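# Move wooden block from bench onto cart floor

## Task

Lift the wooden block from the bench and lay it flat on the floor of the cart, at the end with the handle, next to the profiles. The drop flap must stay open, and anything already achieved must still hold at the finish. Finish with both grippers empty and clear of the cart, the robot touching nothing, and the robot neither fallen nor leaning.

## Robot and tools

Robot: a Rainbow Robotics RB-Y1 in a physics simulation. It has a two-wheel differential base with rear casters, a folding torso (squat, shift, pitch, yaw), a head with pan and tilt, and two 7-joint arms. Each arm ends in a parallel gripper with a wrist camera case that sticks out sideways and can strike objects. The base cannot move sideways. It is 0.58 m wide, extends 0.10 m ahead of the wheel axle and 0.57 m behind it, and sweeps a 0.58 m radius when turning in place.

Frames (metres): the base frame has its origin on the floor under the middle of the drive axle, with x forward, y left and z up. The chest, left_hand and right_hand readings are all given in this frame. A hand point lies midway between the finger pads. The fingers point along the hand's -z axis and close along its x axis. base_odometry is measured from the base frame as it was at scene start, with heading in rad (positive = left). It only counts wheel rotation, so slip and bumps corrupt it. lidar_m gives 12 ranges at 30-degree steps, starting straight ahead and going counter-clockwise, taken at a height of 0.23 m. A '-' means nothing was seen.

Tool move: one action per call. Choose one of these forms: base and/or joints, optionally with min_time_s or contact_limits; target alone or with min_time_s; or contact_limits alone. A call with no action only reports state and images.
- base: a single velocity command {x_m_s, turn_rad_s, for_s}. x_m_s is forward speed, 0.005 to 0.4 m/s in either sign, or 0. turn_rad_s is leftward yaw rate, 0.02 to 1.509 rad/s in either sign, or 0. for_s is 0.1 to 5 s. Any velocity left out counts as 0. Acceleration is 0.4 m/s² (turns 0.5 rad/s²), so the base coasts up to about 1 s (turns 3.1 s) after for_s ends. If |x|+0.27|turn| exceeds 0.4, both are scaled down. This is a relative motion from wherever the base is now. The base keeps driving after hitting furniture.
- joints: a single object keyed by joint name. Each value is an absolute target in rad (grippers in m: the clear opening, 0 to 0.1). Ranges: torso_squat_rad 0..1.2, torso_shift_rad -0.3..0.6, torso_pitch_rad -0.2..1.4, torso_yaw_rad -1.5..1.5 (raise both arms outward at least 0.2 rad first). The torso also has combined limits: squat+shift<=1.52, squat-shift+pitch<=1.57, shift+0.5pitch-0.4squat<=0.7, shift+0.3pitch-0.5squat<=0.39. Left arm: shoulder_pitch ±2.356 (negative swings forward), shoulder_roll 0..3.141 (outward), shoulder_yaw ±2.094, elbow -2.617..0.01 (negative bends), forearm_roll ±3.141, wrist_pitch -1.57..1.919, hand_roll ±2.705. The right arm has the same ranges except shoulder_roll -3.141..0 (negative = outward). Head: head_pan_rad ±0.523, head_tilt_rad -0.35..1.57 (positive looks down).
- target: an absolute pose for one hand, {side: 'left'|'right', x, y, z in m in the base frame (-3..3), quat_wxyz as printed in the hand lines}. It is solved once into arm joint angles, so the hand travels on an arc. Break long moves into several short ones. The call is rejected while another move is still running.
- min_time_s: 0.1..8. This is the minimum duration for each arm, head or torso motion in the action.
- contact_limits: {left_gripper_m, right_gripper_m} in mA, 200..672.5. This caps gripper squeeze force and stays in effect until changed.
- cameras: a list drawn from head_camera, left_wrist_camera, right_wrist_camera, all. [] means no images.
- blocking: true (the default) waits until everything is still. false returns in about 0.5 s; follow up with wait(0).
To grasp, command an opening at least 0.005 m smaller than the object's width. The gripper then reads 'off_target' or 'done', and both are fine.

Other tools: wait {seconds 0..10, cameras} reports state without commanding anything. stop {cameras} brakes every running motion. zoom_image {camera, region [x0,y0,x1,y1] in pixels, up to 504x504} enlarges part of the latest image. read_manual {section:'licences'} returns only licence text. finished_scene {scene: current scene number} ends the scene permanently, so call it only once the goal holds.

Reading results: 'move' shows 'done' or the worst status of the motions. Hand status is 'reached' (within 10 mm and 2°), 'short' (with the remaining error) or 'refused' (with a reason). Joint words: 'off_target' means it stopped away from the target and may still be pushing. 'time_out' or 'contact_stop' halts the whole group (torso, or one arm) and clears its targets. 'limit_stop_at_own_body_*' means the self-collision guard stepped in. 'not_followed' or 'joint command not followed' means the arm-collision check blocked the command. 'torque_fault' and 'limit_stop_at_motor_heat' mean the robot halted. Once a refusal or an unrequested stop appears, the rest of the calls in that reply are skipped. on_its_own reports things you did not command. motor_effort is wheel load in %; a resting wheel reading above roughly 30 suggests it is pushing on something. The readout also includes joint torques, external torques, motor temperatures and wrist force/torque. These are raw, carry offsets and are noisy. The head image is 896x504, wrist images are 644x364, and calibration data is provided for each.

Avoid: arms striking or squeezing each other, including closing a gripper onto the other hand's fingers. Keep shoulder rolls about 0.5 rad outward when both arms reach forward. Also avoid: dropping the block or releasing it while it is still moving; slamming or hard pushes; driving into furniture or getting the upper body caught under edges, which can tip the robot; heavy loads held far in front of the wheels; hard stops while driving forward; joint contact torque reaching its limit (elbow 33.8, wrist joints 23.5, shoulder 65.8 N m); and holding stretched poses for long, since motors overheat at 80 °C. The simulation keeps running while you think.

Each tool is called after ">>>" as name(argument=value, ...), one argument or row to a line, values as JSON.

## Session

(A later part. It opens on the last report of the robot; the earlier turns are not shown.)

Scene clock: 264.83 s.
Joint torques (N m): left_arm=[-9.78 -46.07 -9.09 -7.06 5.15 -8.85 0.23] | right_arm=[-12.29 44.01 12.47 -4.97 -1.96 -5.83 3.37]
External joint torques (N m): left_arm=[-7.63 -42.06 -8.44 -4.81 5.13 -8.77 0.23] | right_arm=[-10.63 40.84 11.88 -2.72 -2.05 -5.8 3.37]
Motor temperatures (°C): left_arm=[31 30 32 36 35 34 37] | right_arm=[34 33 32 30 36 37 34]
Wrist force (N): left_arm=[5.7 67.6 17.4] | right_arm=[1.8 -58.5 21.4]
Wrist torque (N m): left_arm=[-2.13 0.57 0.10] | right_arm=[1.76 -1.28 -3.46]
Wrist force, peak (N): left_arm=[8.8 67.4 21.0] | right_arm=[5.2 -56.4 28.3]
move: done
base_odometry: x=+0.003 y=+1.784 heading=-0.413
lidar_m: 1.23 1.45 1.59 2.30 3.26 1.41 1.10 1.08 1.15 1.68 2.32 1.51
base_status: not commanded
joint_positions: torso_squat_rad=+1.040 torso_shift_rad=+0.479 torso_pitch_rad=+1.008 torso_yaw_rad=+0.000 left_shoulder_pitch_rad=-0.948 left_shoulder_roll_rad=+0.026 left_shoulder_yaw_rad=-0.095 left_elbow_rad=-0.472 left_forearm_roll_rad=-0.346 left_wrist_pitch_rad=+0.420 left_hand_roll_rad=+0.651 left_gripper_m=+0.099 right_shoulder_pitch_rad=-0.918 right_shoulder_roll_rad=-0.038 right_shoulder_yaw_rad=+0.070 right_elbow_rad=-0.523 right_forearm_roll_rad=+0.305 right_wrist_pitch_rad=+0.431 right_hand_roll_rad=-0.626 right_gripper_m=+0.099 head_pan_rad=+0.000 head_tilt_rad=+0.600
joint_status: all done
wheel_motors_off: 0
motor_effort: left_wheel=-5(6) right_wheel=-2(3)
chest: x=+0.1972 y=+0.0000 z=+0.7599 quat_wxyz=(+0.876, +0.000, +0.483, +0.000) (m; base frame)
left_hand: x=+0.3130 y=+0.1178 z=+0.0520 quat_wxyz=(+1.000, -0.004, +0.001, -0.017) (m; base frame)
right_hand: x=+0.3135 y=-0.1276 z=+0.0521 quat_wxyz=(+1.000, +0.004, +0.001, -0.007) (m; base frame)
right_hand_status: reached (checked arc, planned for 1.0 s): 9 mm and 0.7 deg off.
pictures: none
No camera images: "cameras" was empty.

>>> move(
  target={"side":"right","x":0.314,"y":-0.119,"z":0.053,"quat_wxyz":[0.9999,0.01,0,-0.0135]},
  min_time_s=1,
  cameras=[],
)

>>> move(
  joints={"torso_squat_rad":0.85,"torso_shift_rad":0.42},
  min_time_s=2,
  cameras=["head_camera"],
)

Scene clock: 267.23 s.
Joint torques (N m): left_arm=[-9.64 -46.33 -9.01 -7 5.18 -8.62 0.35] | right_arm=[-11.87 44.76 6.4 -5.58 -3.27 -5.74 0.68]
External joint torques (N m): left_arm=[-7.48 -42.33 -8.36 -4.76 5.16 -8.54 0.35] | right_arm=[-10.21 41.58 5.81 -3.34 -3.37 -5.71 0.68]
Motor temperatures (°C): left_arm=[31 31 32 36 35 34 37] | right_arm=[34 34 32 30 36 37 34]
Wrist force (N): left_arm=[6.5 66.3 17.9] | right_arm=[1.8 -55.0 20.9]
Wrist torque (N m): left_arm=[-2.12 0.67 0.10] | right_arm=[1.68 -0.77 -0.81]
Wrist force, peak (N): left_arm=[6.1 68.3 17.9] | right_arm=[1.4 -59.5 21.7]
move: done
base_odometry: x=+0.003 y=+1.784 heading=-0.413
lidar_m: 1.24 1.45 1.57 2.31 3.26 1.42 1.10 1.07 1.15 1.67 2.33 1.50
base_status: not commanded
joint_positions: torso_squat_rad=+1.040 torso_shift_rad=+0.479 torso_pitch_rad=+1.008 torso_yaw_rad=+0.000 left_shoulder_pitch_rad=-0.948 left_shoulder_roll_rad=+0.026 left_shoulder_yaw_rad=-0.095 left_elbow_rad=-0.472 left_forearm_roll_rad=-0.346 left_wrist_pitch_rad=+0.420 left_hand_roll_rad=+0.651 left_gripper_m=+0.099 right_shoulder_pitch_rad=-0.918 right_shoulder_roll_rad=-0.037 right_shoulder_yaw_rad=+0.066 right_elbow_rad=-0.522 right_forearm_roll_rad=+0.305 right_wrist_pitch_rad=+0.430 right_hand_roll_rad=-0.634 right_gripper_m=+0.099 head_pan_rad=+0.000 head_tilt_rad=+0.600
joint_status: all done
wheel_motors_off: 0
motor_effort: left_wheel=-5(6) right_wheel=+0(3)
chest: x=+0.1972 y=+0.0000 z=+0.7599 quat_wxyz=(+0.876, +0.000, +0.483, +0.000) (m; base frame)
left_hand: x=+0.3130 y=+0.1178 z=+0.0520 quat_wxyz=(+1.000, -0.004, +0.001, -0.017) (m; base frame)
right_hand: x=+0.3135 y=-0.1276 z=+0.0520 quat_wxyz=(+1.000, +0.004, +0.001, -0.014) (m; base frame)
right_hand_status: reached (checked arc, planned for 1.0 s): 9 mm and 0.7 deg off.
pictures: none
No camera images: "cameras" was empty.

Scene clock: 269.53 s.
Joint torques (N m): left_arm=[-12.84 -43.09 -9.46 -10.07 4.26 -7.9 0.11] | right_arm=[-14.05 44.79 6.56 -10.7 -3.7 -6.4 0.59]
External joint torques (N m): left_arm=[-10.78 -39.05 -8.8 -7.87 4.24 -7.82 0.11] | right_arm=[-12.48 41.6 5.97 -8.5 -3.79 -6.38 0.59]
Motor temperatures (°C): left_arm=[31 31 32 36 35 34 37] | right_arm=[34 34 32 30 36 37 34]
Wrist force (N): left_arm=[2.0 56.9 -18.6] | right_arm=[-0.8 -53.8 -17.3]
Wrist torque (N m): left_arm=[-1.29 0.54 0.24] | right_arm=[1.03 -0.50 -0.54]
Wrist force, peak (N): left_arm=[6.9 66.0 14.6] | right_arm=[2.3 -54.4 16.7]
move: done
base_odometry: x=+0.003 y=+1.784 heading=-0.413
lidar_m: 1.23 1.46 1.58 2.32 3.25 1.42 1.11 1.07 1.15 1.67 2.31 1.51
base_status: not commanded
joint_positions: torso_squat_rad=+0.850 torso_shift_rad=+0.420 torso_pitch_rad=+1.011 torso_yaw_rad=+0.000 left_shoulder_pitch_rad=-0.947 left_shoulder_roll_rad=+0.025 left_shoulder_yaw_rad=-0.095 left_elbow_rad=-0.471 left_forearm_roll_rad=-0.346 left_wrist_pitch_rad=+0.420 left_hand_roll_rad=+0.651 left_gripper_m=+0.099 right_shoulder_pitch_rad=-0.918 right_shoulder_roll_rad=-0.037 right_shoulder_yaw_rad=+0.066 right_elbow_rad=-0.521 right_forearm_roll_rad=+0.305 right_wrist_pitch_rad=+0.430 right_hand_roll_rad=-0.634 right_gripper_m=+0.099 head_pan_rad=+0.000 head_tilt_rad=+0.600
joint_status: all done
wheel_motors_off: 0
motor_effort: left_wheel=-5(6) right_wheel=+4(6)
chest: x=+0.2226 y=+0.0000 z=+0.8667 quat_wxyz=(+0.875, +0.000, +0.484, +0.000) (m; base frame)
left_hand: x=+0.3358 y=+0.1175 z=+0.1586 quat_wxyz=(+1.000, -0.004, +0.003, -0.017) (m; base frame)
right_hand: x=+0.3365 y=-0.1279 z=+0.1585 quat_wxyz=(+1.000, +0.004, +0.003, -0.014) (m; base frame)
pictures: head_camera
camera_calibration:
head_camera: T_world_to_cam=[[-0.0256489, -0.999502, -0.0183669, 0.0269891], [-0.999517, 0.0259634, -0.0170983, 0.471479], [0.0175666, 0.0179195, -0.999685, 0.89209], [0, 0, 0, 1]] pos_world=[0.456272, -0.00125137, 0.900366]

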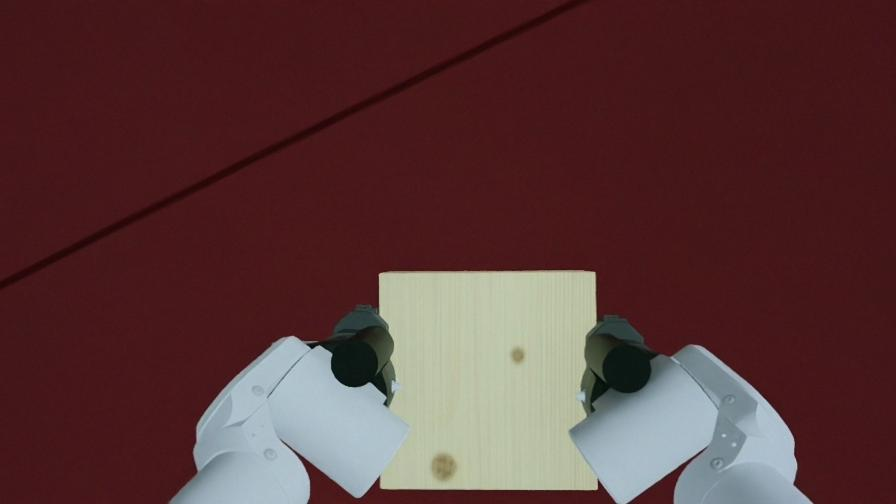

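>>> move(
  joints={"torso_squat_rad":0.5,"torso_shift_rad":0.28,"torso_pitch_rad":0.8},
  min_time_s=4,
  cameras=["head_camera"],
)

Scene clock: 275.13 s.
Joint torques (N m): left_arm=[-18.96 -40.51 -8.91 -12.66 3.88 -8.43 0.02] | right_arm=[-20.35 43.22 6.7 -13.68 -3.57 -7.11 0.57]
External joint torques (N m): left_arm=[-11.52 -38.12 -8.54 -8.42 3.96 -8.04 0.03] | right_arm=[-13.45 41.6 6.32 -9.55 -3.79 -6.76 0.56]
Motor temperatures (°C): left_arm=[31 31 32 36 35 35 37] | right_arm=[34 34 32 31 36 38 34]
Wrist force (N): left_arm=[-1.0 56.6 -19.1] | right_arm=[-4.3 -52.6 -17.1]
Wrist torque (N m): left_arm=[-1.38 0.58 0.26] | right_arm=[0.94 -0.59 -0.53]
Wrist force, peak (N): left_arm=[1.4 57.8 -19.3] | right_arm=[-1.0 -53.9 -18.0]
move: done
base_odometry: x=+0.003 y=+1.784 heading=-0.413
lidar_m: 1.00 1.45 1.58 2.30 3.26 1.41 1.11 1.08 1.17 1.65 2.21 1.50
base_status: not commanded
joint_positions: torso_squat_rad=+0.500 torso_shift_rad=+0.280 torso_pitch_rad=+0.801 torso_yaw_rad=+0.000 left_shoulder_pitch_rad=-0.947 left_shoulder_roll_rad=+0.025 left_shoulder_yaw_rad=-0.095 left_elbow_rad=-0.471 left_forearm_roll_rad=-0.346 left_wrist_pitch_rad=+0.420 left_hand_roll_rad=+0.651 left_gripper_m=+0.099 right_shoulder_pitch_rad=-0.917 right_shoulder_roll_rad=-0.037 right_shoulder_yaw_rad=+0.066 right_elbow_rad=-0.521 right_forearm_roll_rad=+0.305 right_wrist_pitch_rad=+0.431 right_hand_roll_rad=-0.634 right_gripper_m=+0.099 head_pan_rad=+0.000 head_tilt_rad=+0.600
joint_status: all done
wheel_motors_off: 0
motor_effort: left_wheel=-4(5) right_wheel=+4(6)
chest: x=+0.1641 y=+0.0001 z=+1.0863 quat_wxyz=(+0.921, +0.000, +0.390, +0.000) (m; base frame)
left_hand: x=+0.4220 y=+0.1174 z=+0.4172 quat_wxyz=(+0.995, -0.002, -0.102, -0.017) (m; base frame)
right_hand: x=+0.4226 y=-0.1280 z=+0.4172 quat_wxyz=(+0.995, +0.005, -0.102, -0.013) (m; base frame)
pictures: head_camera
camera_calibration:
head_camera: T_world_to_cam=[[-0.0212616, -0.999502, -0.0233057, 0.0341665], [-0.974037, 0.0259639, -0.224897, 0.638298], [0.22539, 0.0179189, -0.974104, 1.05074], [0, 0, 0, 1]] pos_world=[0.385625, -0.00125136, 1.16788]

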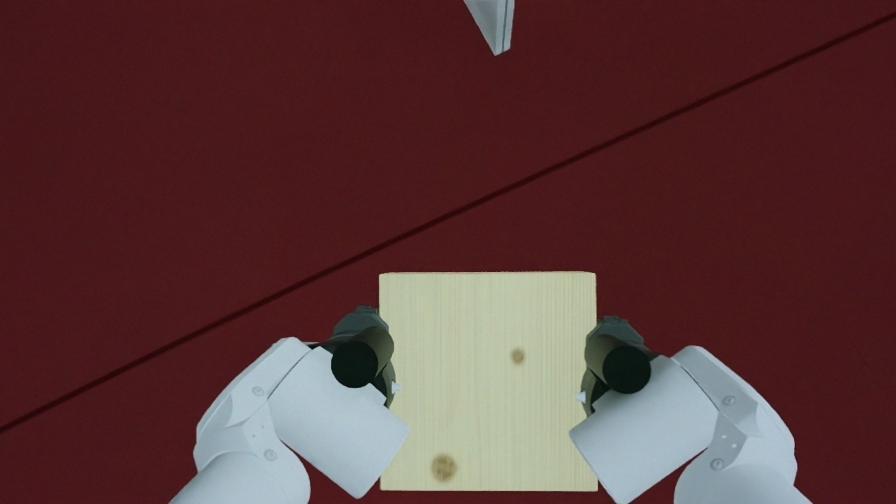

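>>> move(
  base={"turn_rad_s":-0.3,"for_s":3.86},
  cameras=["head_camera"],
)

>>> move(
  base={"x_m_s":0.25,"for_s":4.0},
  cameras=["head_camera"],
)

>>> move(
  base={"x_m_s":0.25,"for_s":3.95},
  cameras=["head_camera"],
)

>>> move(
  base={"turn_rad_s":0.4,"for_s":3.85},
  cameras=["head_camera"],
)

Scene clock: 281.83 s.
Joint torques (N m): left_arm=[-19.34 -39.71 -9 -13.07 3.87 -8.54 -0.01] | right_arm=[-21.16 42.77 6.84 -13.83 -3.56 -7.28 0.64]
External joint torques (N m): left_arm=[-11.9 -37.32 -8.62 -8.84 3.95 -8.15 0] | right_arm=[-14.27 41.16 6.47 -9.69 -3.77 -6.93 0.63]
Motor temperatures (°C): left_arm=[31 31 32 36 35 35 37] | right_arm=[34 35 32 31 36 38 34]
Wrist force (N): left_arm=[-1.9 56.8 -18.1] | right_arm=[-4.6 -53.6 -17.9]
Wrist torque (N m): left_arm=[-1.35 0.51 0.22] | right_arm=[1.03 -0.56 -0.50]
Wrist force, peak (N): left_arm=[-1.1 58.0 -18.2] | right_arm=[-4.2 -54.2 -17.6]
move: done
base_odometry: x=+0.003 y=+1.784 heading=-1.572
lidar_m: 3.55 1.51 1.00 1.45 1.53 2.03 3.82 1.61 1.14 1.08 1.09 1.46
base_status: done (sent for 3.87 of 3.87 s)
joint_positions: torso_squat_rad=+0.500 torso_shift_rad=+0.280 torso_pitch_rad=+0.801 torso_yaw_rad=+0.000 left_shoulder_pitch_rad=-0.947 left_shoulder_roll_rad=+0.025 left_shoulder_yaw_rad=-0.095 left_elbow_rad=-0.471 left_forearm_roll_rad=-0.346 left_wrist_pitch_rad=+0.420 left_hand_roll_rad=+0.651 left_gripper_m=+0.099 right_shoulder_pitch_rad=-0.917 right_shoulder_roll_rad=-0.037 right_shoulder_yaw_rad=+0.066 right_elbow_rad=-0.520 right_forearm_roll_rad=+0.305 right_wrist_pitch_rad=+0.431 right_hand_roll_rad=-0.634 right_gripper_m=+0.099 head_pan_rad=+0.000 head_tilt_rad=+0.600
joint_status: not commanded
wheel_motors_off: 0
motor_effort: left_wheel=+14(24) right_wheel=-7(33)
chest: x=+0.1641 y=+0.0001 z=+1.0863 quat_wxyz=(+0.921, +0.000, +0.390, +0.000) (m; base frame)
left_hand: x=+0.4219 y=+0.1173 z=+0.4172 quat_wxyz=(+0.995, -0.002, -0.102, -0.017) (m; base frame)
right_hand: x=+0.4225 y=-0.1281 z=+0.4172 quat_wxyz=(+0.995, +0.005, -0.102, -0.013) (m; base frame)
pictures: head_camera
camera_calibration:
head_camera: T_world_to_cam=[[-0.0213803, -0.999502, -0.023229, 0.0341233], [-0.974034, 0.0260622, -0.224895, 0.638296], [0.225389, 0.0178175, -0.974106, 1.05075], [0, 0, 0, 1]] pos_world=[0.385625, -0.00125082, 1.16788]

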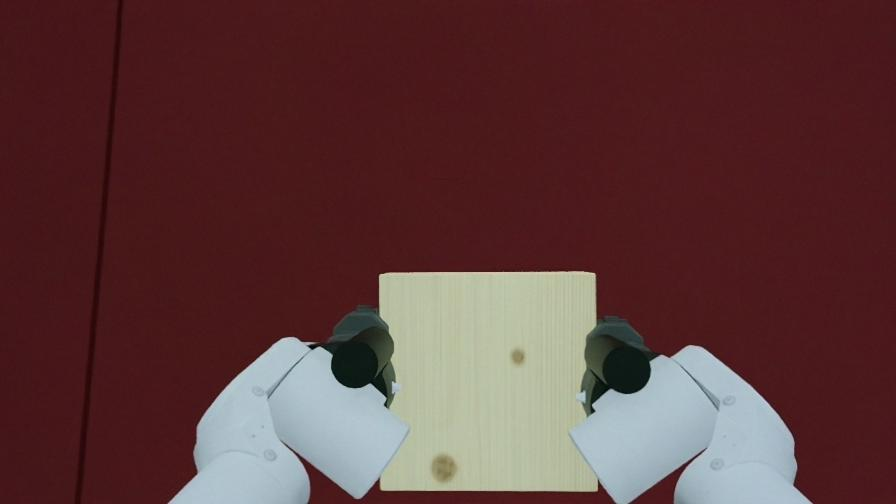

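Scene clock: 286.83 s.
Joint torques (N m): left_arm=[-19.39 -39.66 -8.87 -13.44 3.83 -8.78 0.07] | right_arm=[-22.04 43.1 6.58 -13.97 -3.48 -7.19 0.61]
External joint torques (N m): left_arm=[-11.96 -37.26 -8.49 -9.2 3.91 -8.38 0.08] | right_arm=[-15.15 41.49 6.2 -9.83 -3.7 -6.84 0.6]
Motor temperatures (°C): left_arm=[31 31 32 36 35 35 37] | right_arm=[34 35 32 31 36 38 34]
Wrist force (N): left_arm=[-0.8 56.9 -18.0] | right_arm=[-4.4 -52.8 -17.4]
Wrist torque (N m): left_arm=[-1.35 0.64 0.13] | right_arm=[0.98 -0.54 -0.52]
Wrist force, peak (N): left_arm=[-0.6 57.8 -19.2] | right_arm=[-4.5 -53.9 -18.0]
move: done
base_odometry: x=+0.001 y=+0.784 heading=-1.572
lidar_m: 3.40 1.15 1.03 0.95 1.05 2.06 4.81 1.52 1.10 1.03 1.05 1.39
base_status: done (sent for 4 of 4 s)
joint_positions: torso_squat_rad=+0.500 torso_shift_rad=+0.280 torso_pitch_rad=+0.801 torso_yaw_rad=+0.000 left_shoulder_pitch_rad=-0.947 left_shoulder_roll_rad=+0.025 left_shoulder_yaw_rad=-0.095 left_elbow_rad=-0.471 left_forearm_roll_rad=-0.346 left_wrist_pitch_rad=+0.420 left_hand_roll_rad=+0.651 left_gripper_m=+0.099 right_shoulder_pitch_rad=-0.917 right_shoulder_roll_rad=-0.037 right_shoulder_yaw_rad=+0.066 right_elbow_rad=-0.520 right_forearm_roll_rad=+0.305 right_wrist_pitch_rad=+0.431 right_hand_roll_rad=-0.634 right_gripper_m=+0.099 head_pan_rad=+0.000 head_tilt_rad=+0.600
joint_status: not commanded
wheel_motors_off: 0
motor_effort: left_wheel=-3(44) right_wheel=+2(22)
chest: x=+0.1641 y=+0.0001 z=+1.0863 quat_wxyz=(+0.921, +0.000, +0.390, +0.000) (m; base frame)
left_hand: x=+0.4218 y=+0.1173 z=+0.4171 quat_wxyz=(+0.995, -0.002, -0.101, -0.017) (m; base frame)
right_hand: x=+0.4224 y=-0.1281 z=+0.4171 quat_wxyz=(+0.995, +0.005, -0.101, -0.013) (m; base frame)
pictures: head_camera
camera_calibration:
head_camera: T_world_to_cam=[[-0.0213803, -0.999502, -0.023229, 0.0341254], [-0.974034, 0.0260622, -0.224895, 0.638393], [0.225389, 0.0178175, -0.974106, 1.05072], [0, 0, 0, 1]] pos_world=[0.385725, -0.00125082, 1.16788]

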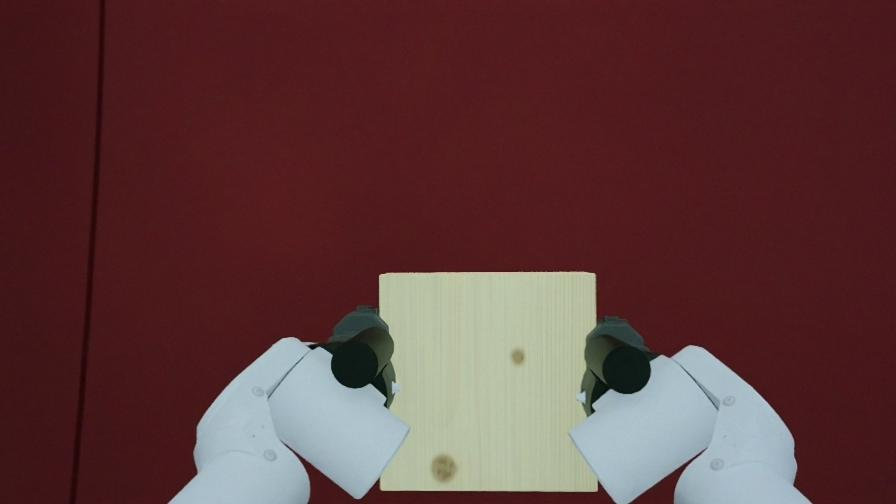

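Scene clock: 291.80 s.
Joint torques (N m): left_arm=[-19.37 -39.79 -8.99 -13.33 3.91 -8.77 0.06] | right_arm=[-21.84 42.8 6.49 -14.13 -3.5 -7.34 0.51]
External joint torques (N m): left_arm=[-11.94 -37.39 -8.61 -9.1 3.99 -8.38 0.07] | right_arm=[-14.95 41.19 6.12 -10 -3.72 -6.99 0.5]
Motor temperatures (°C): left_arm=[31 31 32 36 35 35 37] | right_arm=[34 35 32 31 36 38 34]
Wrist force (N): left_arm=[-1.3 56.5 -18.2] | right_arm=[-4.2 -52.7 -17.6]
Wrist torque (N m): left_arm=[-1.32 0.56 0.13] | right_arm=[0.98 -0.50 -0.50]
Wrist force, peak (N): left_arm=[-0.5 57.8 -18.0] | right_arm=[-3.4 -53.9 -17.8]
move: done
base_odometry: x=-0.001 y=-0.207 heading=-1.572
lidar_m: 3.22 1.19 0.85 0.80 0.83 1.76 4.74 1.47 1.05 0.98 1.00 1.33
base_status: done (sent for 3.97 of 3.97 s)
joint_positions: torso_squat_rad=+0.500 torso_shift_rad=+0.280 torso_pitch_rad=+0.801 torso_yaw_rad=+0.000 left_shoulder_pitch_rad=-0.947 left_shoulder_roll_rad=+0.025 left_shoulder_yaw_rad=-0.095 left_elbow_rad=-0.471 left_forearm_roll_rad=-0.346 left_wrist_pitch_rad=+0.420 left_hand_roll_rad=+0.651 left_gripper_m=+0.099 right_shoulder_pitch_rad=-0.917 right_shoulder_roll_rad=-0.037 right_shoulder_yaw_rad=+0.066 right_elbow_rad=-0.520 right_forearm_roll_rad=+0.305 right_wrist_pitch_rad=+0.431 right_hand_roll_rad=-0.634 right_gripper_m=+0.099 head_pan_rad=+0.000 head_tilt_rad=+0.600
joint_status: not commanded
wheel_motors_off: 0
motor_effort: left_wheel=-1(23) right_wheel=+0(28)
chest: x=+0.1641 y=+0.0001 z=+1.0863 quat_wxyz=(+0.921, +0.000, +0.390, +0.000) (m; base frame)
left_hand: x=+0.4218 y=+0.1173 z=+0.4171 quat_wxyz=(+0.995, -0.002, -0.101, -0.017) (m; base frame)
right_hand: x=+0.4224 y=-0.1281 z=+0.4171 quat_wxyz=(+0.995, +0.005, -0.101, -0.013) (m; base frame)
pictures: head_camera
camera_calibration:
head_camera: T_world_to_cam=[[-0.0213803, -0.999502, -0.023229, 0.0341254], [-0.974034, 0.0260622, -0.224895, 0.638393], [0.225389, 0.0178175, -0.974106, 1.05072], [0, 0, 0, 1]] pos_world=[0.385725, -0.00125082, 1.16788]

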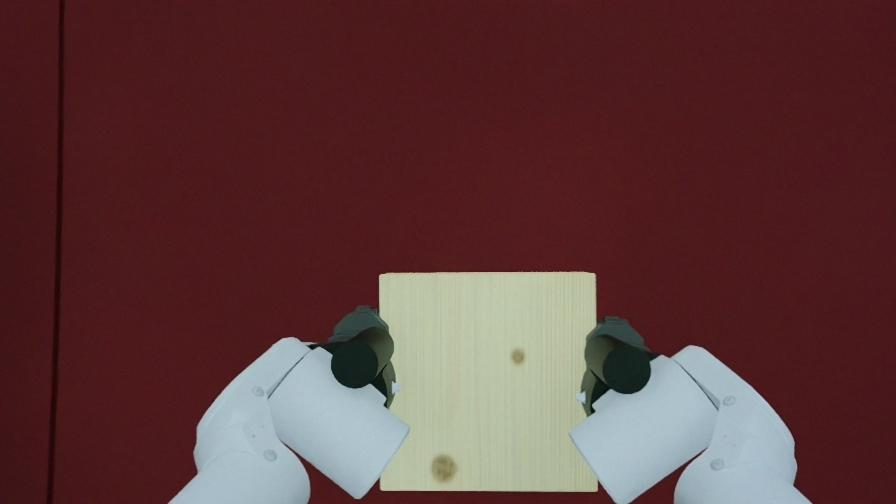

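Scene clock: 296.83 s.
Joint torques (N m): left_arm=[-19.64 -39.96 -9.21 -13.35 3.86 -8.71 0.09] | right_arm=[-21.79 43 6.51 -14.09 -3.51 -7.27 0.49]
External joint torques (N m): left_arm=[-12.21 -37.57 -8.84 -9.12 3.94 -8.32 0.1] | right_arm=[-14.9 41.39 6.13 -9.96 -3.72 -6.92 0.48]
Motor temperatures (°C): left_arm=[31 31 32 36 35 35 37] | right_arm=[35 36 32 31 36 38 34]
Wrist force (N): left_arm=[-1.9 57.3 -18.8] | right_arm=[-4.3 -53.6 -17.3]
Wrist torque (N m): left_arm=[-1.41 0.46 0.16] | right_arm=[1.04 -0.53 -0.52]
Wrist force, peak (N): left_arm=[-1.7 57.5 -18.9] | right_arm=[-4.1 -54.5 -17.2]
move: done
base_odometry: x=-0.001 y=-0.207 heading=-0.027
lidar_m: 0.79 0.81 1.76 4.93 1.49 1.03 0.97 1.02 1.32 3.13 1.21 0.85
base_status: done (sent for 3.87 of 3.87 s)
joint_positions: torso_squat_rad=+0.500 torso_shift_rad=+0.280 torso_pitch_rad=+0.801 torso_yaw_rad=+0.000 left_shoulder_pitch_rad=-0.947 left_shoulder_roll_rad=+0.025 left_shoulder_yaw_rad=-0.095 left_elbow_rad=-0.471 left_forearm_roll_rad=-0.346 left_wrist_pitch_rad=+0.420 left_hand_roll_rad=+0.651 left_gripper_m=+0.099 right_shoulder_pitch_rad=-0.917 right_shoulder_roll_rad=-0.037 right_shoulder_yaw_rad=+0.066 right_elbow_rad=-0.520 right_forearm_roll_rad=+0.305 right_wrist_pitch_rad=+0.431 right_hand_roll_rad=-0.634 right_gripper_m=+0.099 head_pan_rad=+0.000 head_tilt_rad=+0.600
joint_status: not commanded
wheel_motors_off: 0
motor_effort: left_wheel=-7(32) right_wheel=+13(27)
chest: x=+0.1641 y=+0.0001 z=+1.0863 quat_wxyz=(+0.921, +0.000, +0.390, +0.000) (m; base frame)
left_hand: x=+0.4218 y=+0.1173 z=+0.4171 quat_wxyz=(+0.995, -0.002, -0.101, -0.017) (m; base frame)
right_hand: x=+0.4224 y=-0.1281 z=+0.4171 quat_wxyz=(+0.995, +0.005, -0.101, -0.013) (m; base frame)
pictures: head_camera
camera_calibration:
head_camera: T_world_to_cam=[[-0.0213803, -0.999502, -0.023229, 0.0341254], [-0.974034, 0.0260622, -0.224895, 0.638393], [0.225389, 0.0178175, -0.974106, 1.05072], [0, 0, 0, 1]] pos_world=[0.385725, -0.00125082, 1.16788]

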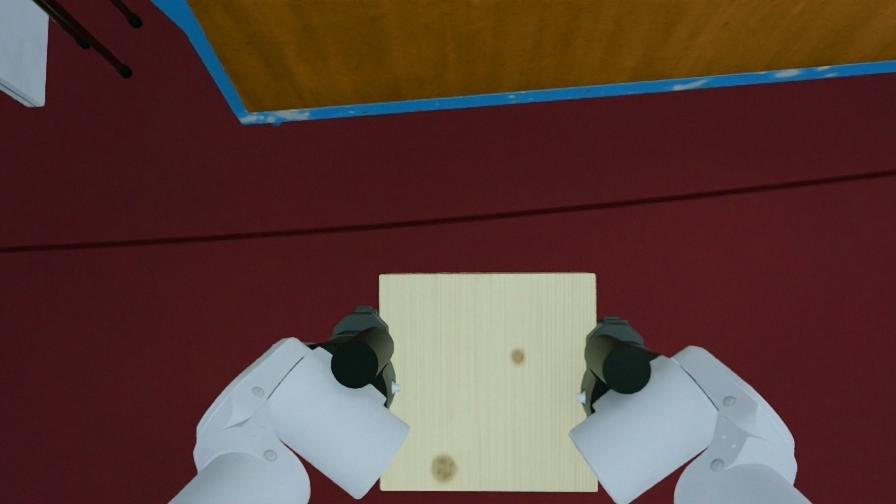

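>>> move(
  joints={"torso_squat_rad":0.0,"torso_shift_rad":0.0,"torso_pitch_rad":0.25,"head_tilt_rad":0.7},
  min_time_s=5,
  cameras=["head_camera"],
)

>>> move(
  base={"turn_rad_s":0.1,"for_s":0.3},
  cameras=[],
)

>>> move(
  base={"x_m_s":0.15,"for_s":3.0},
  cameras=["head_camera","left_wrist_camera","right_wrist_camera"],
)

Scene clock: 307.73 s.
Joint torques (N m): left_arm=[-33.19 -34.24 -8.22 -18.85 3.44 -10.13 -0.04] | right_arm=[-36.3 38.36 6.14 -20.39 -3.3 -8.84 0.48]
External joint torques (N m): left_arm=[-13.75 -36.49 -8.63 -10.38 3.74 -9.02 0] | right_arm=[-17.4 41.02 6.37 -12.22 -3.79 -7.74 0.44]
Motor temperatures (°C): left_arm=[31 31 32 37 35 35 37] | right_arm=[35 36 32 32 36 39 34]
Wrist force (N): left_arm=[-9.4 55.6 -14.5] | right_arm=[-12.8 -52.0 -13.5]
Wrist torque (N m): left_arm=[-1.40 0.54 0.22] | right_arm=[0.97 -0.74 -0.52]
Wrist force, peak (N): left_arm=[-1.1 57.6 -19.1] | right_arm=[-4.0 -53.7 -17.6]
move: done
base_odometry: x=-0.001 y=-0.207 heading=-0.026
lidar_m: 0.80 0.82 1.78 4.93 1.47 1.03 0.96 1.01 1.33 3.12 1.23 0.85
base_status: not commanded
joint_positions: torso_squat_rad=+0.000 torso_shift_rad=+0.000 torso_pitch_rad=+0.251 torso_yaw_rad=+0.000 left_shoulder_pitch_rad=-0.947 left_shoulder_roll_rad=+0.025 left_shoulder_yaw_rad=-0.095 left_elbow_rad=-0.470 left_forearm_roll_rad=-0.346 left_wrist_pitch_rad=+0.420 left_hand_roll_rad=+0.651 left_gripper_m=+0.099 right_shoulder_pitch_rad=-0.917 right_shoulder_roll_rad=-0.037 right_shoulder_yaw_rad=+0.066 right_elbow_rad=-0.520 right_forearm_roll_rad=+0.305 right_wrist_pitch_rad=+0.431 right_hand_roll_rad=-0.634 right_gripper_m=+0.099 head_pan_rad=+0.000 head_tilt_rad=+0.700
joint_status: all done
wheel_motors_off: 0
motor_effort: left_wheel=-6(9) right_wheel=+15(16)
chest: x=-0.1509 y=+0.0001 z=+1.2802 quat_wxyz=(+0.992, +0.000, +0.125, +0.000) (m; base frame)
left_hand: x=+0.4180 y=+0.1174 z=+0.8439 quat_wxyz=(+0.930, +0.003, -0.367, -0.017) (m; base frame)
right_hand: x=+0.4185 y=-0.1282 z=+0.8442 quat_wxyz=(+0.930, +0.008, -0.367, -0.011) (m; base frame)
pictures: head_camera
camera_calibration:
head_camera: T_world_to_cam=[[-0.00907248, -0.999504, -0.0301509, 0.0426642], [-0.779394, 0.0259583, -0.625997, 0.90866], [0.626469, 0.0178201, -0.779243, 1.13955], [0, 0, 0, 1]] pos_world=[-0.00530392, -0.00125113, 1.45809]

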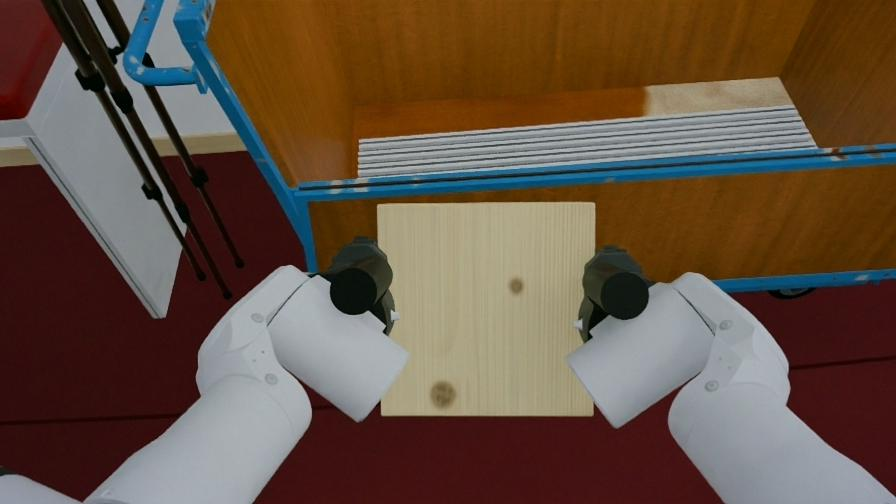

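Scene clock: 308.60 s.
Joint torques (N m): left_arm=[-33.66 -34.35 -8.02 -19.44 3.28 -10.48 0.14] | right_arm=[-37.16 37.53 5.96 -20.79 -3.21 -8.87 0.57]
External joint torques (N m): left_arm=[-14.23 -36.59 -8.43 -10.97 3.58 -9.37 0.18] | right_arm=[-18.26 40.19 6.19 -12.63 -3.7 -7.77 0.54]
Motor temperatures (°C): left_arm=[31 31 32 37 35 35 37] | right_arm=[35 36 32 32 36 39 34]
Wrist force (N): left_arm=[-10.0 55.8 -14.8] | right_arm=[-12.9 -52.8 -13.1]
Wrist torque (N m): left_arm=[-1.41 0.44 0.19] | right_arm=[0.98 -0.77 -0.48]
Wrist force, peak (N): left_arm=[-10.4 56.5 -15.2] | right_arm=[-12.9 -53.7 -13.2]
move: done
base_odometry: x=-0.001 y=-0.207 heading=+0.003
lidar_m: 0.80 0.82 1.76 4.32 1.42 1.01 0.96 1.02 1.35 3.43 1.18 0.84
base_status: done (sent for 0.3 of 0.3 s)
joint_positions: torso_squat_rad=+0.000 torso_shift_rad=+0.000 torso_pitch_rad=+0.251 torso_yaw_rad=+0.000 left_shoulder_pitch_rad=-0.946 left_shoulder_roll_rad=+0.024 left_shoulder_yaw_rad=-0.095 left_elbow_rad=-0.470 left_forearm_roll_rad=-0.346 left_wrist_pitch_rad=+0.420 left_hand_roll_rad=+0.651 left_gripper_m=+0.099 right_shoulder_pitch_rad=-0.916 right_shoulder_roll_rad=-0.037 right_shoulder_yaw_rad=+0.066 right_elbow_rad=-0.520 right_forearm_roll_rad=+0.305 right_wrist_pitch_rad=+0.431 right_hand_roll_rad=-0.634 right_gripper_m=+0.099 head_pan_rad=+0.000 head_tilt_rad=+0.700
joint_status: not commanded
wheel_motors_off: 0
motor_effort: left_wheel=-1(20) right_wheel=+20(32)
chest: x=-0.1509 y=+0.0001 z=+1.2802 quat_wxyz=(+0.992, +0.000, +0.125, +0.000) (m; base frame)
left_hand: x=+0.4179 y=+0.1173 z=+0.8438 quat_wxyz=(+0.930, +0.003, -0.367, -0.017) (m; base frame)
right_hand: x=+0.4184 y=-0.1282 z=+0.8440 quat_wxyz=(+0.930, +0.008, -0.367, -0.011) (m; base frame)
pictures: none
No camera images: "cameras" was empty.

Scene clock: 312.33 s.
Joint torques (N m): left_arm=[-34.11 -33.71 -7.75 -19.67 3.27 -10.57 0.04] | right_arm=[-37.95 37.41 5.86 -20.81 -3.21 -8.85 0.57]
External joint torques (N m): left_arm=[-14.68 -35.95 -8.16 -11.21 3.57 -9.45 0.07] | right_arm=[-19.05 40.07 6.09 -12.64 -3.7 -7.75 0.54]
Motor temperatures (°C): left_arm=[32 31 32 37 35 36 37] | right_arm=[35 36 32 32 36 39 34]
Wrist force (N): left_arm=[-9.8 55.5 -13.8] | right_arm=[-11.9 -52.9 -13.2]
Wrist torque (N m): left_arm=[-1.31 0.49 0.11] | right_arm=[1.01 -0.70 -0.48]
Wrist force, peak (N): left_arm=[-9.8 56.9 -14.7] | right_arm=[-13.3 -53.1 -13.3]
move: done
base_odometry: x=+0.449 y=-0.206 heading=+0.003
lidar_m: 0.34 0.36 0.82 3.98 2.09 1.49 1.41 1.49 1.99 4.98 0.52 0.37
base_status: done (sent for 3 of 3 s)
joint_positions: torso_squat_rad=+0.000 torso_shift_rad=+0.000 torso_pitch_rad=+0.251 torso_yaw_rad=+0.000 left_shoulder_pitch_rad=-0.946 left_shoulder_roll_rad=+0.024 left_shoulder_yaw_rad=-0.095 left_elbow_rad=-0.470 left_forearm_roll_rad=-0.346 left_wrist_pitch_rad=+0.420 left_hand_roll_rad=+0.651 left_gripper_m=+0.099 right_shoulder_pitch_rad=-0.916 right_shoulder_roll_rad=-0.037 right_shoulder_yaw_rad=+0.066 right_elbow_rad=-0.520 right_forearm_roll_rad=+0.305 right_wrist_pitch_rad=+0.431 right_hand_roll_rad=-0.634 right_gripper_m=+0.099 head_pan_rad=+0.000 head_tilt_rad=+0.700
joint_status: not commanded
wheel_motors_off: 0
motor_effort: left_wheel=+7(38) right_wheel=-7(46)
chest: x=-0.1509 y=+0.0001 z=+1.2802 quat_wxyz=(+0.992, +0.000, +0.125, +0.000) (m; base frame)
left_hand: x=+0.4178 y=+0.1173 z=+0.8437 quat_wxyz=(+0.930, +0.003, -0.367, -0.017) (m; base frame)
right_hand: x=+0.4183 y=-0.1282 z=+0.8439 quat_wxyz=(+0.930, +0.008, -0.367, -0.011) (m; base frame)
pictures: head_camera, left_wrist_camera, right_wrist_camera
camera_calibration:
head_camera: T_world_to_cam=[[-0.0090757, -0.999504, -0.0301534, 0.0426678], [-0.779394, 0.0259623, -0.625996, 0.90866], [0.626469, 0.01782, -0.779243, 1.13955], [0, 0, 0, 1]] pos_world=[-0.00530392, -0.00125112, 1.45809]
left_wrist_camera: T_world_to_cam=[[0.736612, -0.00633696, 0.676286, -0.878151], [-0.319259, -0.884788, 0.339447, -0.0201603], [0.596218, -0.465951, -0.653769, 0.429629], [0, 0, 0, 1]] pos_world=[0.384268, 0.176783, 0.881602]
right_wrist_camera: T_world_to_cam=[[-0.712555, -0.00156779, -0.701615, 0.88869], [-0.360607, 0.858627, 0.364311, -0.019463], [0.601854, 0.512599, -0.612384, 0.402904], [0, 0, 0, 1]] pos_world=[0.383732, -0.188423, 0.877341]

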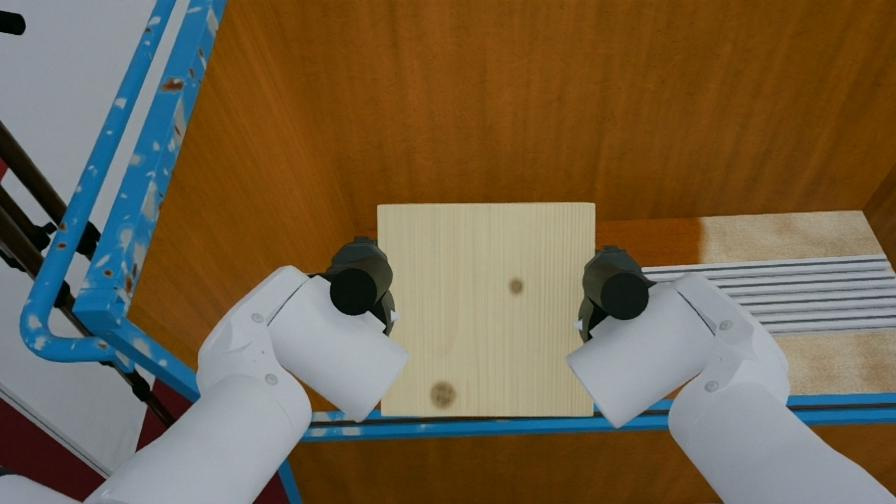

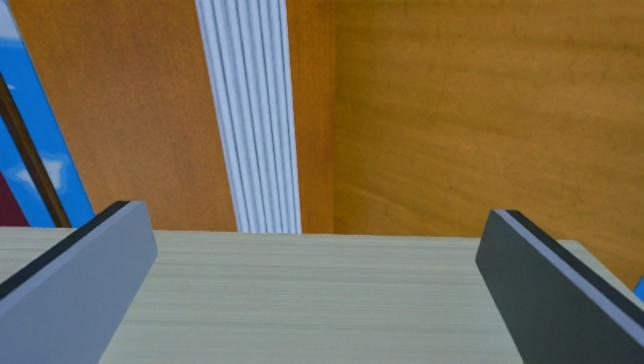

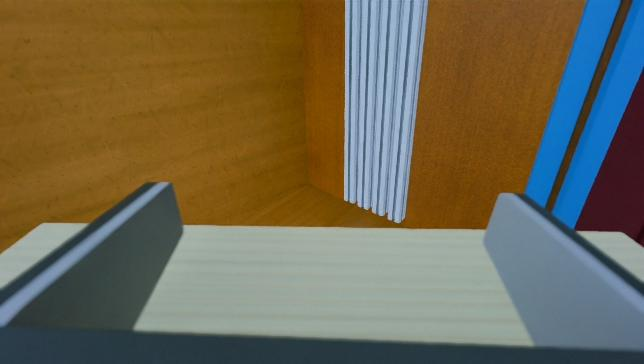

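>>> move(
  base={"x_m_s":0.15,"for_s":1.37},
  cameras=["head_camera"],
)

>>> move(
  joints={"torso_squat_rad":0.25,"torso_shift_rad":0.17,"torso_pitch_rad":0.6},
  min_time_s=3,
  cameras=["head_camera"],
)

>>> move(
  joints={"torso_squat_rad":0.39,"torso_shift_rad":0.27,"torso_pitch_rad":0.84},
  min_time_s=3,
  cameras=["head_camera","left_wrist_camera","right_wrist_camera"],
)

Scene clock: 320.97 s.
Joint torques (N m): left_arm=[-34.02 -33.75 -7.79 -19.8 3.3 -10.6 0.09] | right_arm=[-37.67 36.94 6.08 -20.88 -3.14 -8.93 0.62]
External joint torques (N m): left_arm=[-14.59 -35.99 -8.19 -11.33 3.6 -9.49 0.13] | right_arm=[-18.78 39.59 6.31 -12.72 -3.64 -7.83 0.58]
Motor temperatures (°C): left_arm=[32 31 32 37 34 36 37] | right_arm=[36 36 32 33 36 39 34]
Wrist force (N): left_arm=[-9.7 56.7 -14.1] | right_arm=[-12.5 -52.4 -13.5]
Wrist torque (N m): left_arm=[-1.43 0.51 0.10] | right_arm=[1.02 -0.68 -0.49]
Wrist force, peak (N): left_arm=[-10.0 56.6 -15.3] | right_arm=[-13.0 -52.8 -14.0]
move: done
base_odometry: x=+0.654 y=-0.205 heading=+0.004
lidar_m: 0.14 0.15 0.20 1.52 2.40 1.71 1.62 1.69 2.27 0.66 0.22 0.15
base_status: done (sent for 1.37 of 1.37 s)
joint_positions: torso_squat_rad=+0.000 torso_shift_rad=+0.000 torso_pitch_rad=+0.251 torso_yaw_rad=+0.000 left_shoulder_pitch_rad=-0.946 left_shoulder_roll_rad=+0.024 left_shoulder_yaw_rad=-0.095 left_elbow_rad=-0.470 left_forearm_roll_rad=-0.346 left_wrist_pitch_rad=+0.420 left_hand_roll_rad=+0.651 left_gripper_m=+0.099 right_shoulder_pitch_rad=-0.916 right_shoulder_roll_rad=-0.037 right_shoulder_yaw_rad=+0.066 right_elbow_rad=-0.520 right_forearm_roll_rad=+0.305 right_wrist_pitch_rad=+0.431 right_hand_roll_rad=-0.634 right_gripper_m=+0.099 head_pan_rad=+0.000 head_tilt_rad=+0.700
joint_status: not commanded
wheel_motors_off: 0
motor_effort: left_wheel=+8(32) right_wheel=-7(22)
chest: x=-0.1509 y=+0.0001 z=+1.2802 quat_wxyz=(+0.992, +0.000, +0.125, +0.000) (m; base frame)
left_hand: x=+0.4178 y=+0.1173 z=+0.8437 quat_wxyz=(+0.930, +0.003, -0.367, -0.017) (m; base frame)
right_hand: x=+0.4183 y=-0.1282 z=+0.8439 quat_wxyz=(+0.930, +0.008, -0.367, -0.011) (m; base frame)
pictures: head_camera
camera_calibration:
head_camera: T_world_to_cam=[[-0.0090757, -0.999504, -0.0301534, 0.0426678], [-0.779394, 0.0259623, -0.625996, 0.90866], [0.626469, 0.01782, -0.779243, 1.13955], [0, 0, 0, 1]] pos_world=[-0.00530392, -0.00125112, 1.45809]

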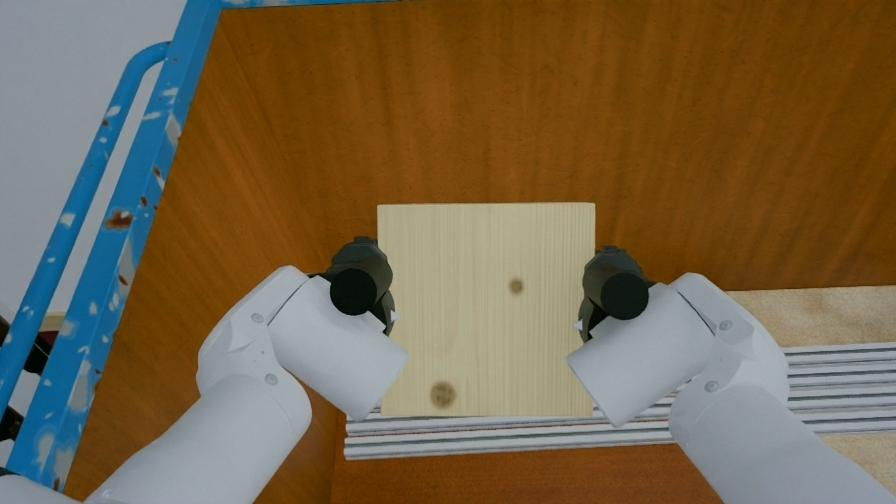

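Scene clock: 324.27 s.
Joint torques (N m): left_arm=[-26.83 -36.95 -8.64 -17.01 3.41 -9.97 -0.01] | right_arm=[-30.22 39.99 6.28 -17.79 -3.3 -8.19 0.6]
External joint torques (N m): left_arm=[-14.58 -36.22 -8.54 -11.02 3.58 -9.29 0.01] | right_arm=[-18.53 39.94 6.12 -11.98 -3.63 -7.54 0.58]
Motor temperatures (°C): left_arm=[32 31 32 38 34 36 37] | right_arm=[36 36 32 33 36 39 34]
Wrist force (N): left_arm=[-5.1 56.2 -17.7] | right_arm=[-7.5 -53.1 -16.4]
Wrist torque (N m): left_arm=[-1.33 0.43 0.06] | right_arm=[0.99 -0.57 -0.48]
Wrist force, peak (N): left_arm=[-5.2 57.2 -17.7] | right_arm=[-7.0 -53.3 -16.4]
move: done
base_odometry: x=+0.654 y=-0.205 heading=+0.004
lidar_m: 0.14 0.15 0.21 1.52 2.38 1.69 1.62 1.70 2.26 0.68 0.23 0.14
base_status: not commanded
joint_positions: torso_squat_rad=+0.250 torso_shift_rad=+0.170 torso_pitch_rad=+0.601 torso_yaw_rad=+0.000 left_shoulder_pitch_rad=-0.946 left_shoulder_roll_rad=+0.024 left_shoulder_yaw_rad=-0.096 left_elbow_rad=-0.470 left_forearm_roll_rad=-0.346 left_wrist_pitch_rad=+0.420 left_hand_roll_rad=+0.651 left_gripper_m=+0.099 right_shoulder_pitch_rad=-0.916 right_shoulder_roll_rad=-0.037 right_shoulder_yaw_rad=+0.066 right_elbow_rad=-0.520 right_forearm_roll_rad=+0.305 right_wrist_pitch_rad=+0.431 right_hand_roll_rad=-0.634 right_gripper_m=+0.099 head_pan_rad=+0.000 head_tilt_rad=+0.700
joint_status: all done
wheel_motors_off: 0
motor_effort: left_wheel=+6(10) right_wheel=-6(9)
chest: x=+0.0619 y=+0.0001 z=+1.2042 quat_wxyz=(+0.955, +0.000, +0.296, +0.000) (m; base frame)
left_hand: x=+0.4467 y=+0.1173 z=+0.5992 quat_wxyz=(+0.980, +0.000, -0.200, -0.017) (m; base frame)
right_hand: x=+0.4472 y=-0.1281 z=+0.5993 quat_wxyz=(+0.980, +0.006, -0.199, -0.013) (m; base frame)
pictures: head_camera
camera_calibration:
head_camera: T_world_to_cam=[[-0.0189547, -0.999502, -0.0252464, 0.0370304], [-0.946742, 0.0260607, -0.320937, 0.66993], [0.321435, 0.0178186, -0.946764, 1.16754], [0, 0, 0, 1]] pos_world=[0.259664, -0.00125082, 1.32133]

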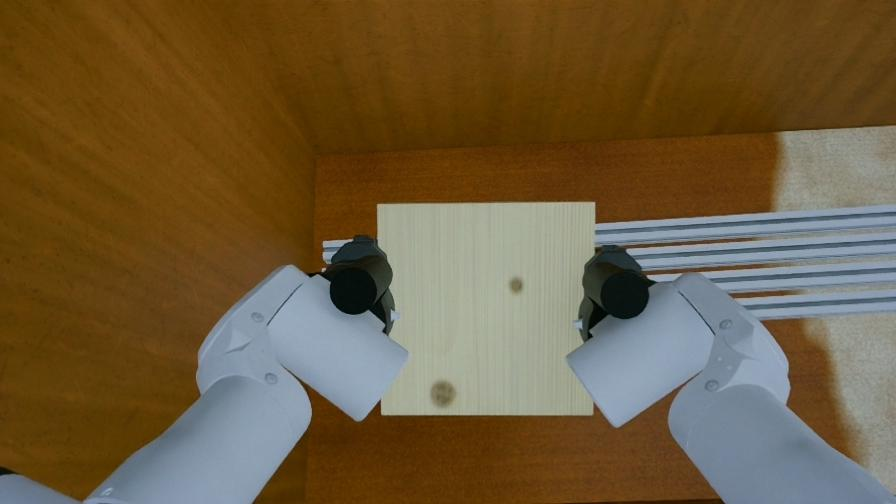

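Scene clock: 327.57 s.
Joint torques (N m): left_arm=[-19.89 -39.6 -8.49 -13.98 3.6 -9.2 0.14] | right_arm=[-22.61 41.79 6.84 -14.43 -3.29 -7.42 0.55]
External joint torques (N m): left_arm=[-13.47 -36.88 -8.06 -10.13 3.66 -8.86 0.15] | right_arm=[-16.73 39.86 6.41 -10.66 -3.49 -7.13 0.54]
Motor temperatures (°C): left_arm=[32 31 32 38 34 36 37] | right_arm=[36 36 32 33 36 39 34]
Wrist force (N): left_arm=[-0.8 56.7 -17.8] | right_arm=[-3.6 -53.6 -16.9]
Wrist torque (N m): left_arm=[-1.27 0.53 0.06] | right_arm=[0.99 -0.55 -0.51]
Wrist force, peak (N): left_arm=[-1.1 58.0 -18.2] | right_arm=[-3.8 -53.9 -17.7]
move: done
base_odometry: x=+0.654 y=-0.205 heading=+0.004
lidar_m: 0.14 0.16 0.20 1.52 2.41 1.70 1.62 1.69 2.28 0.67 0.22 0.15
base_status: not commanded
joint_positions: torso_squat_rad=+0.390 torso_shift_rad=+0.270 torso_pitch_rad=+0.841 torso_yaw_rad=+0.000 left_shoulder_pitch_rad=-0.947 left_shoulder_roll_rad=+0.025 left_shoulder_yaw_rad=-0.096 left_elbow_rad=-0.470 left_forearm_roll_rad=-0.346 left_wrist_pitch_rad=+0.420 left_hand_roll_rad=+0.651 left_gripper_m=+0.099 right_shoulder_pitch_rad=-0.917 right_shoulder_roll_rad=-0.037 right_shoulder_yaw_rad=+0.066 right_elbow_rad=-0.520 right_forearm_roll_rad=+0.305 right_wrist_pitch_rad=+0.431 right_hand_roll_rad=-0.634 right_gripper_m=+0.099 head_pan_rad=+0.000 head_tilt_rad=+0.700
joint_status: all done
wheel_motors_off: 0
motor_effort: left_wheel=+4(7) right_wheel=-3(8)
chest: x=+0.1754 y=+0.0001 z=+1.1108 quat_wxyz=(+0.913, +0.000, +0.408, +0.000) (m; base frame)
left_hand: x=+0.4059 y=+0.1173 z=+0.4319 quat_wxyz=(+0.997, -0.003, -0.081, -0.017) (m; base frame)
right_hand: x=+0.4064 y=-0.1280 z=+0.4319 quat_wxyz=(+0.997, +0.005, -0.081, -0.013) (m; base frame)
pictures: head_camera, left_wrist_camera, right_wrist_camera
camera_calibration:
head_camera: T_world_to_cam=[[-0.0244085, -0.999502, -0.0200206, 0.031978], [-0.995879, 0.0260601, -0.0868689, 0.49602], [0.0873474, 0.0178178, -0.996019, 1.13855], [0, 0, 0, 1]] pos_world=[0.395307, -0.00125082, 1.17775]
left_wrist_camera: T_world_to_cam=[[0.988161, -0.00648786, 0.153286, -0.467111], [-0.0771136, -0.884737, 0.459668, -0.0343848], [0.132635, -0.466046, -0.874762, 0.451104], [0, 0, 0, 1]] pos_world=[0.399097, 0.176783, 0.482016]
right_wrist_camera: T_world_to_cam=[[-0.982194, -0.00154102, -0.187863, 0.478879], [-0.097656, 0.858442, 0.503529, -0.0407521], [0.160493, 0.512909, -0.843307, 0.436809], [0, 0, 0, 1]] pos_world=[0.396267, -0.188322, 0.478847]

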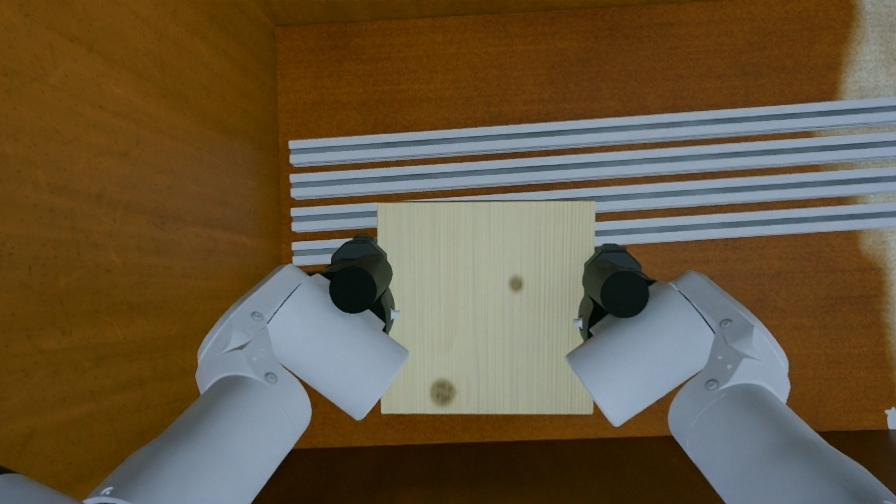

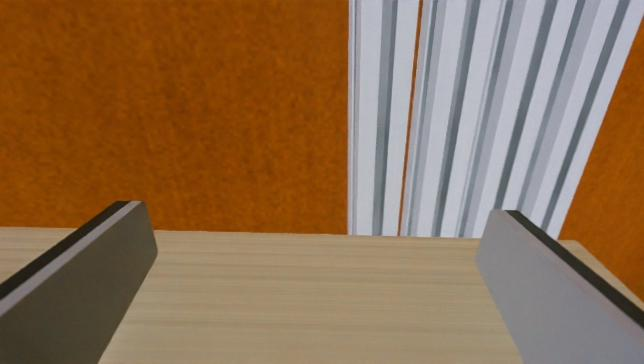

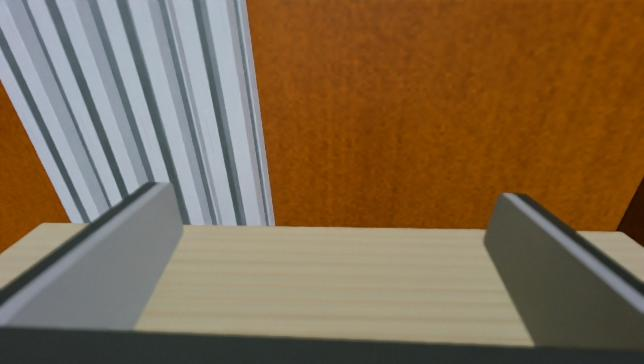

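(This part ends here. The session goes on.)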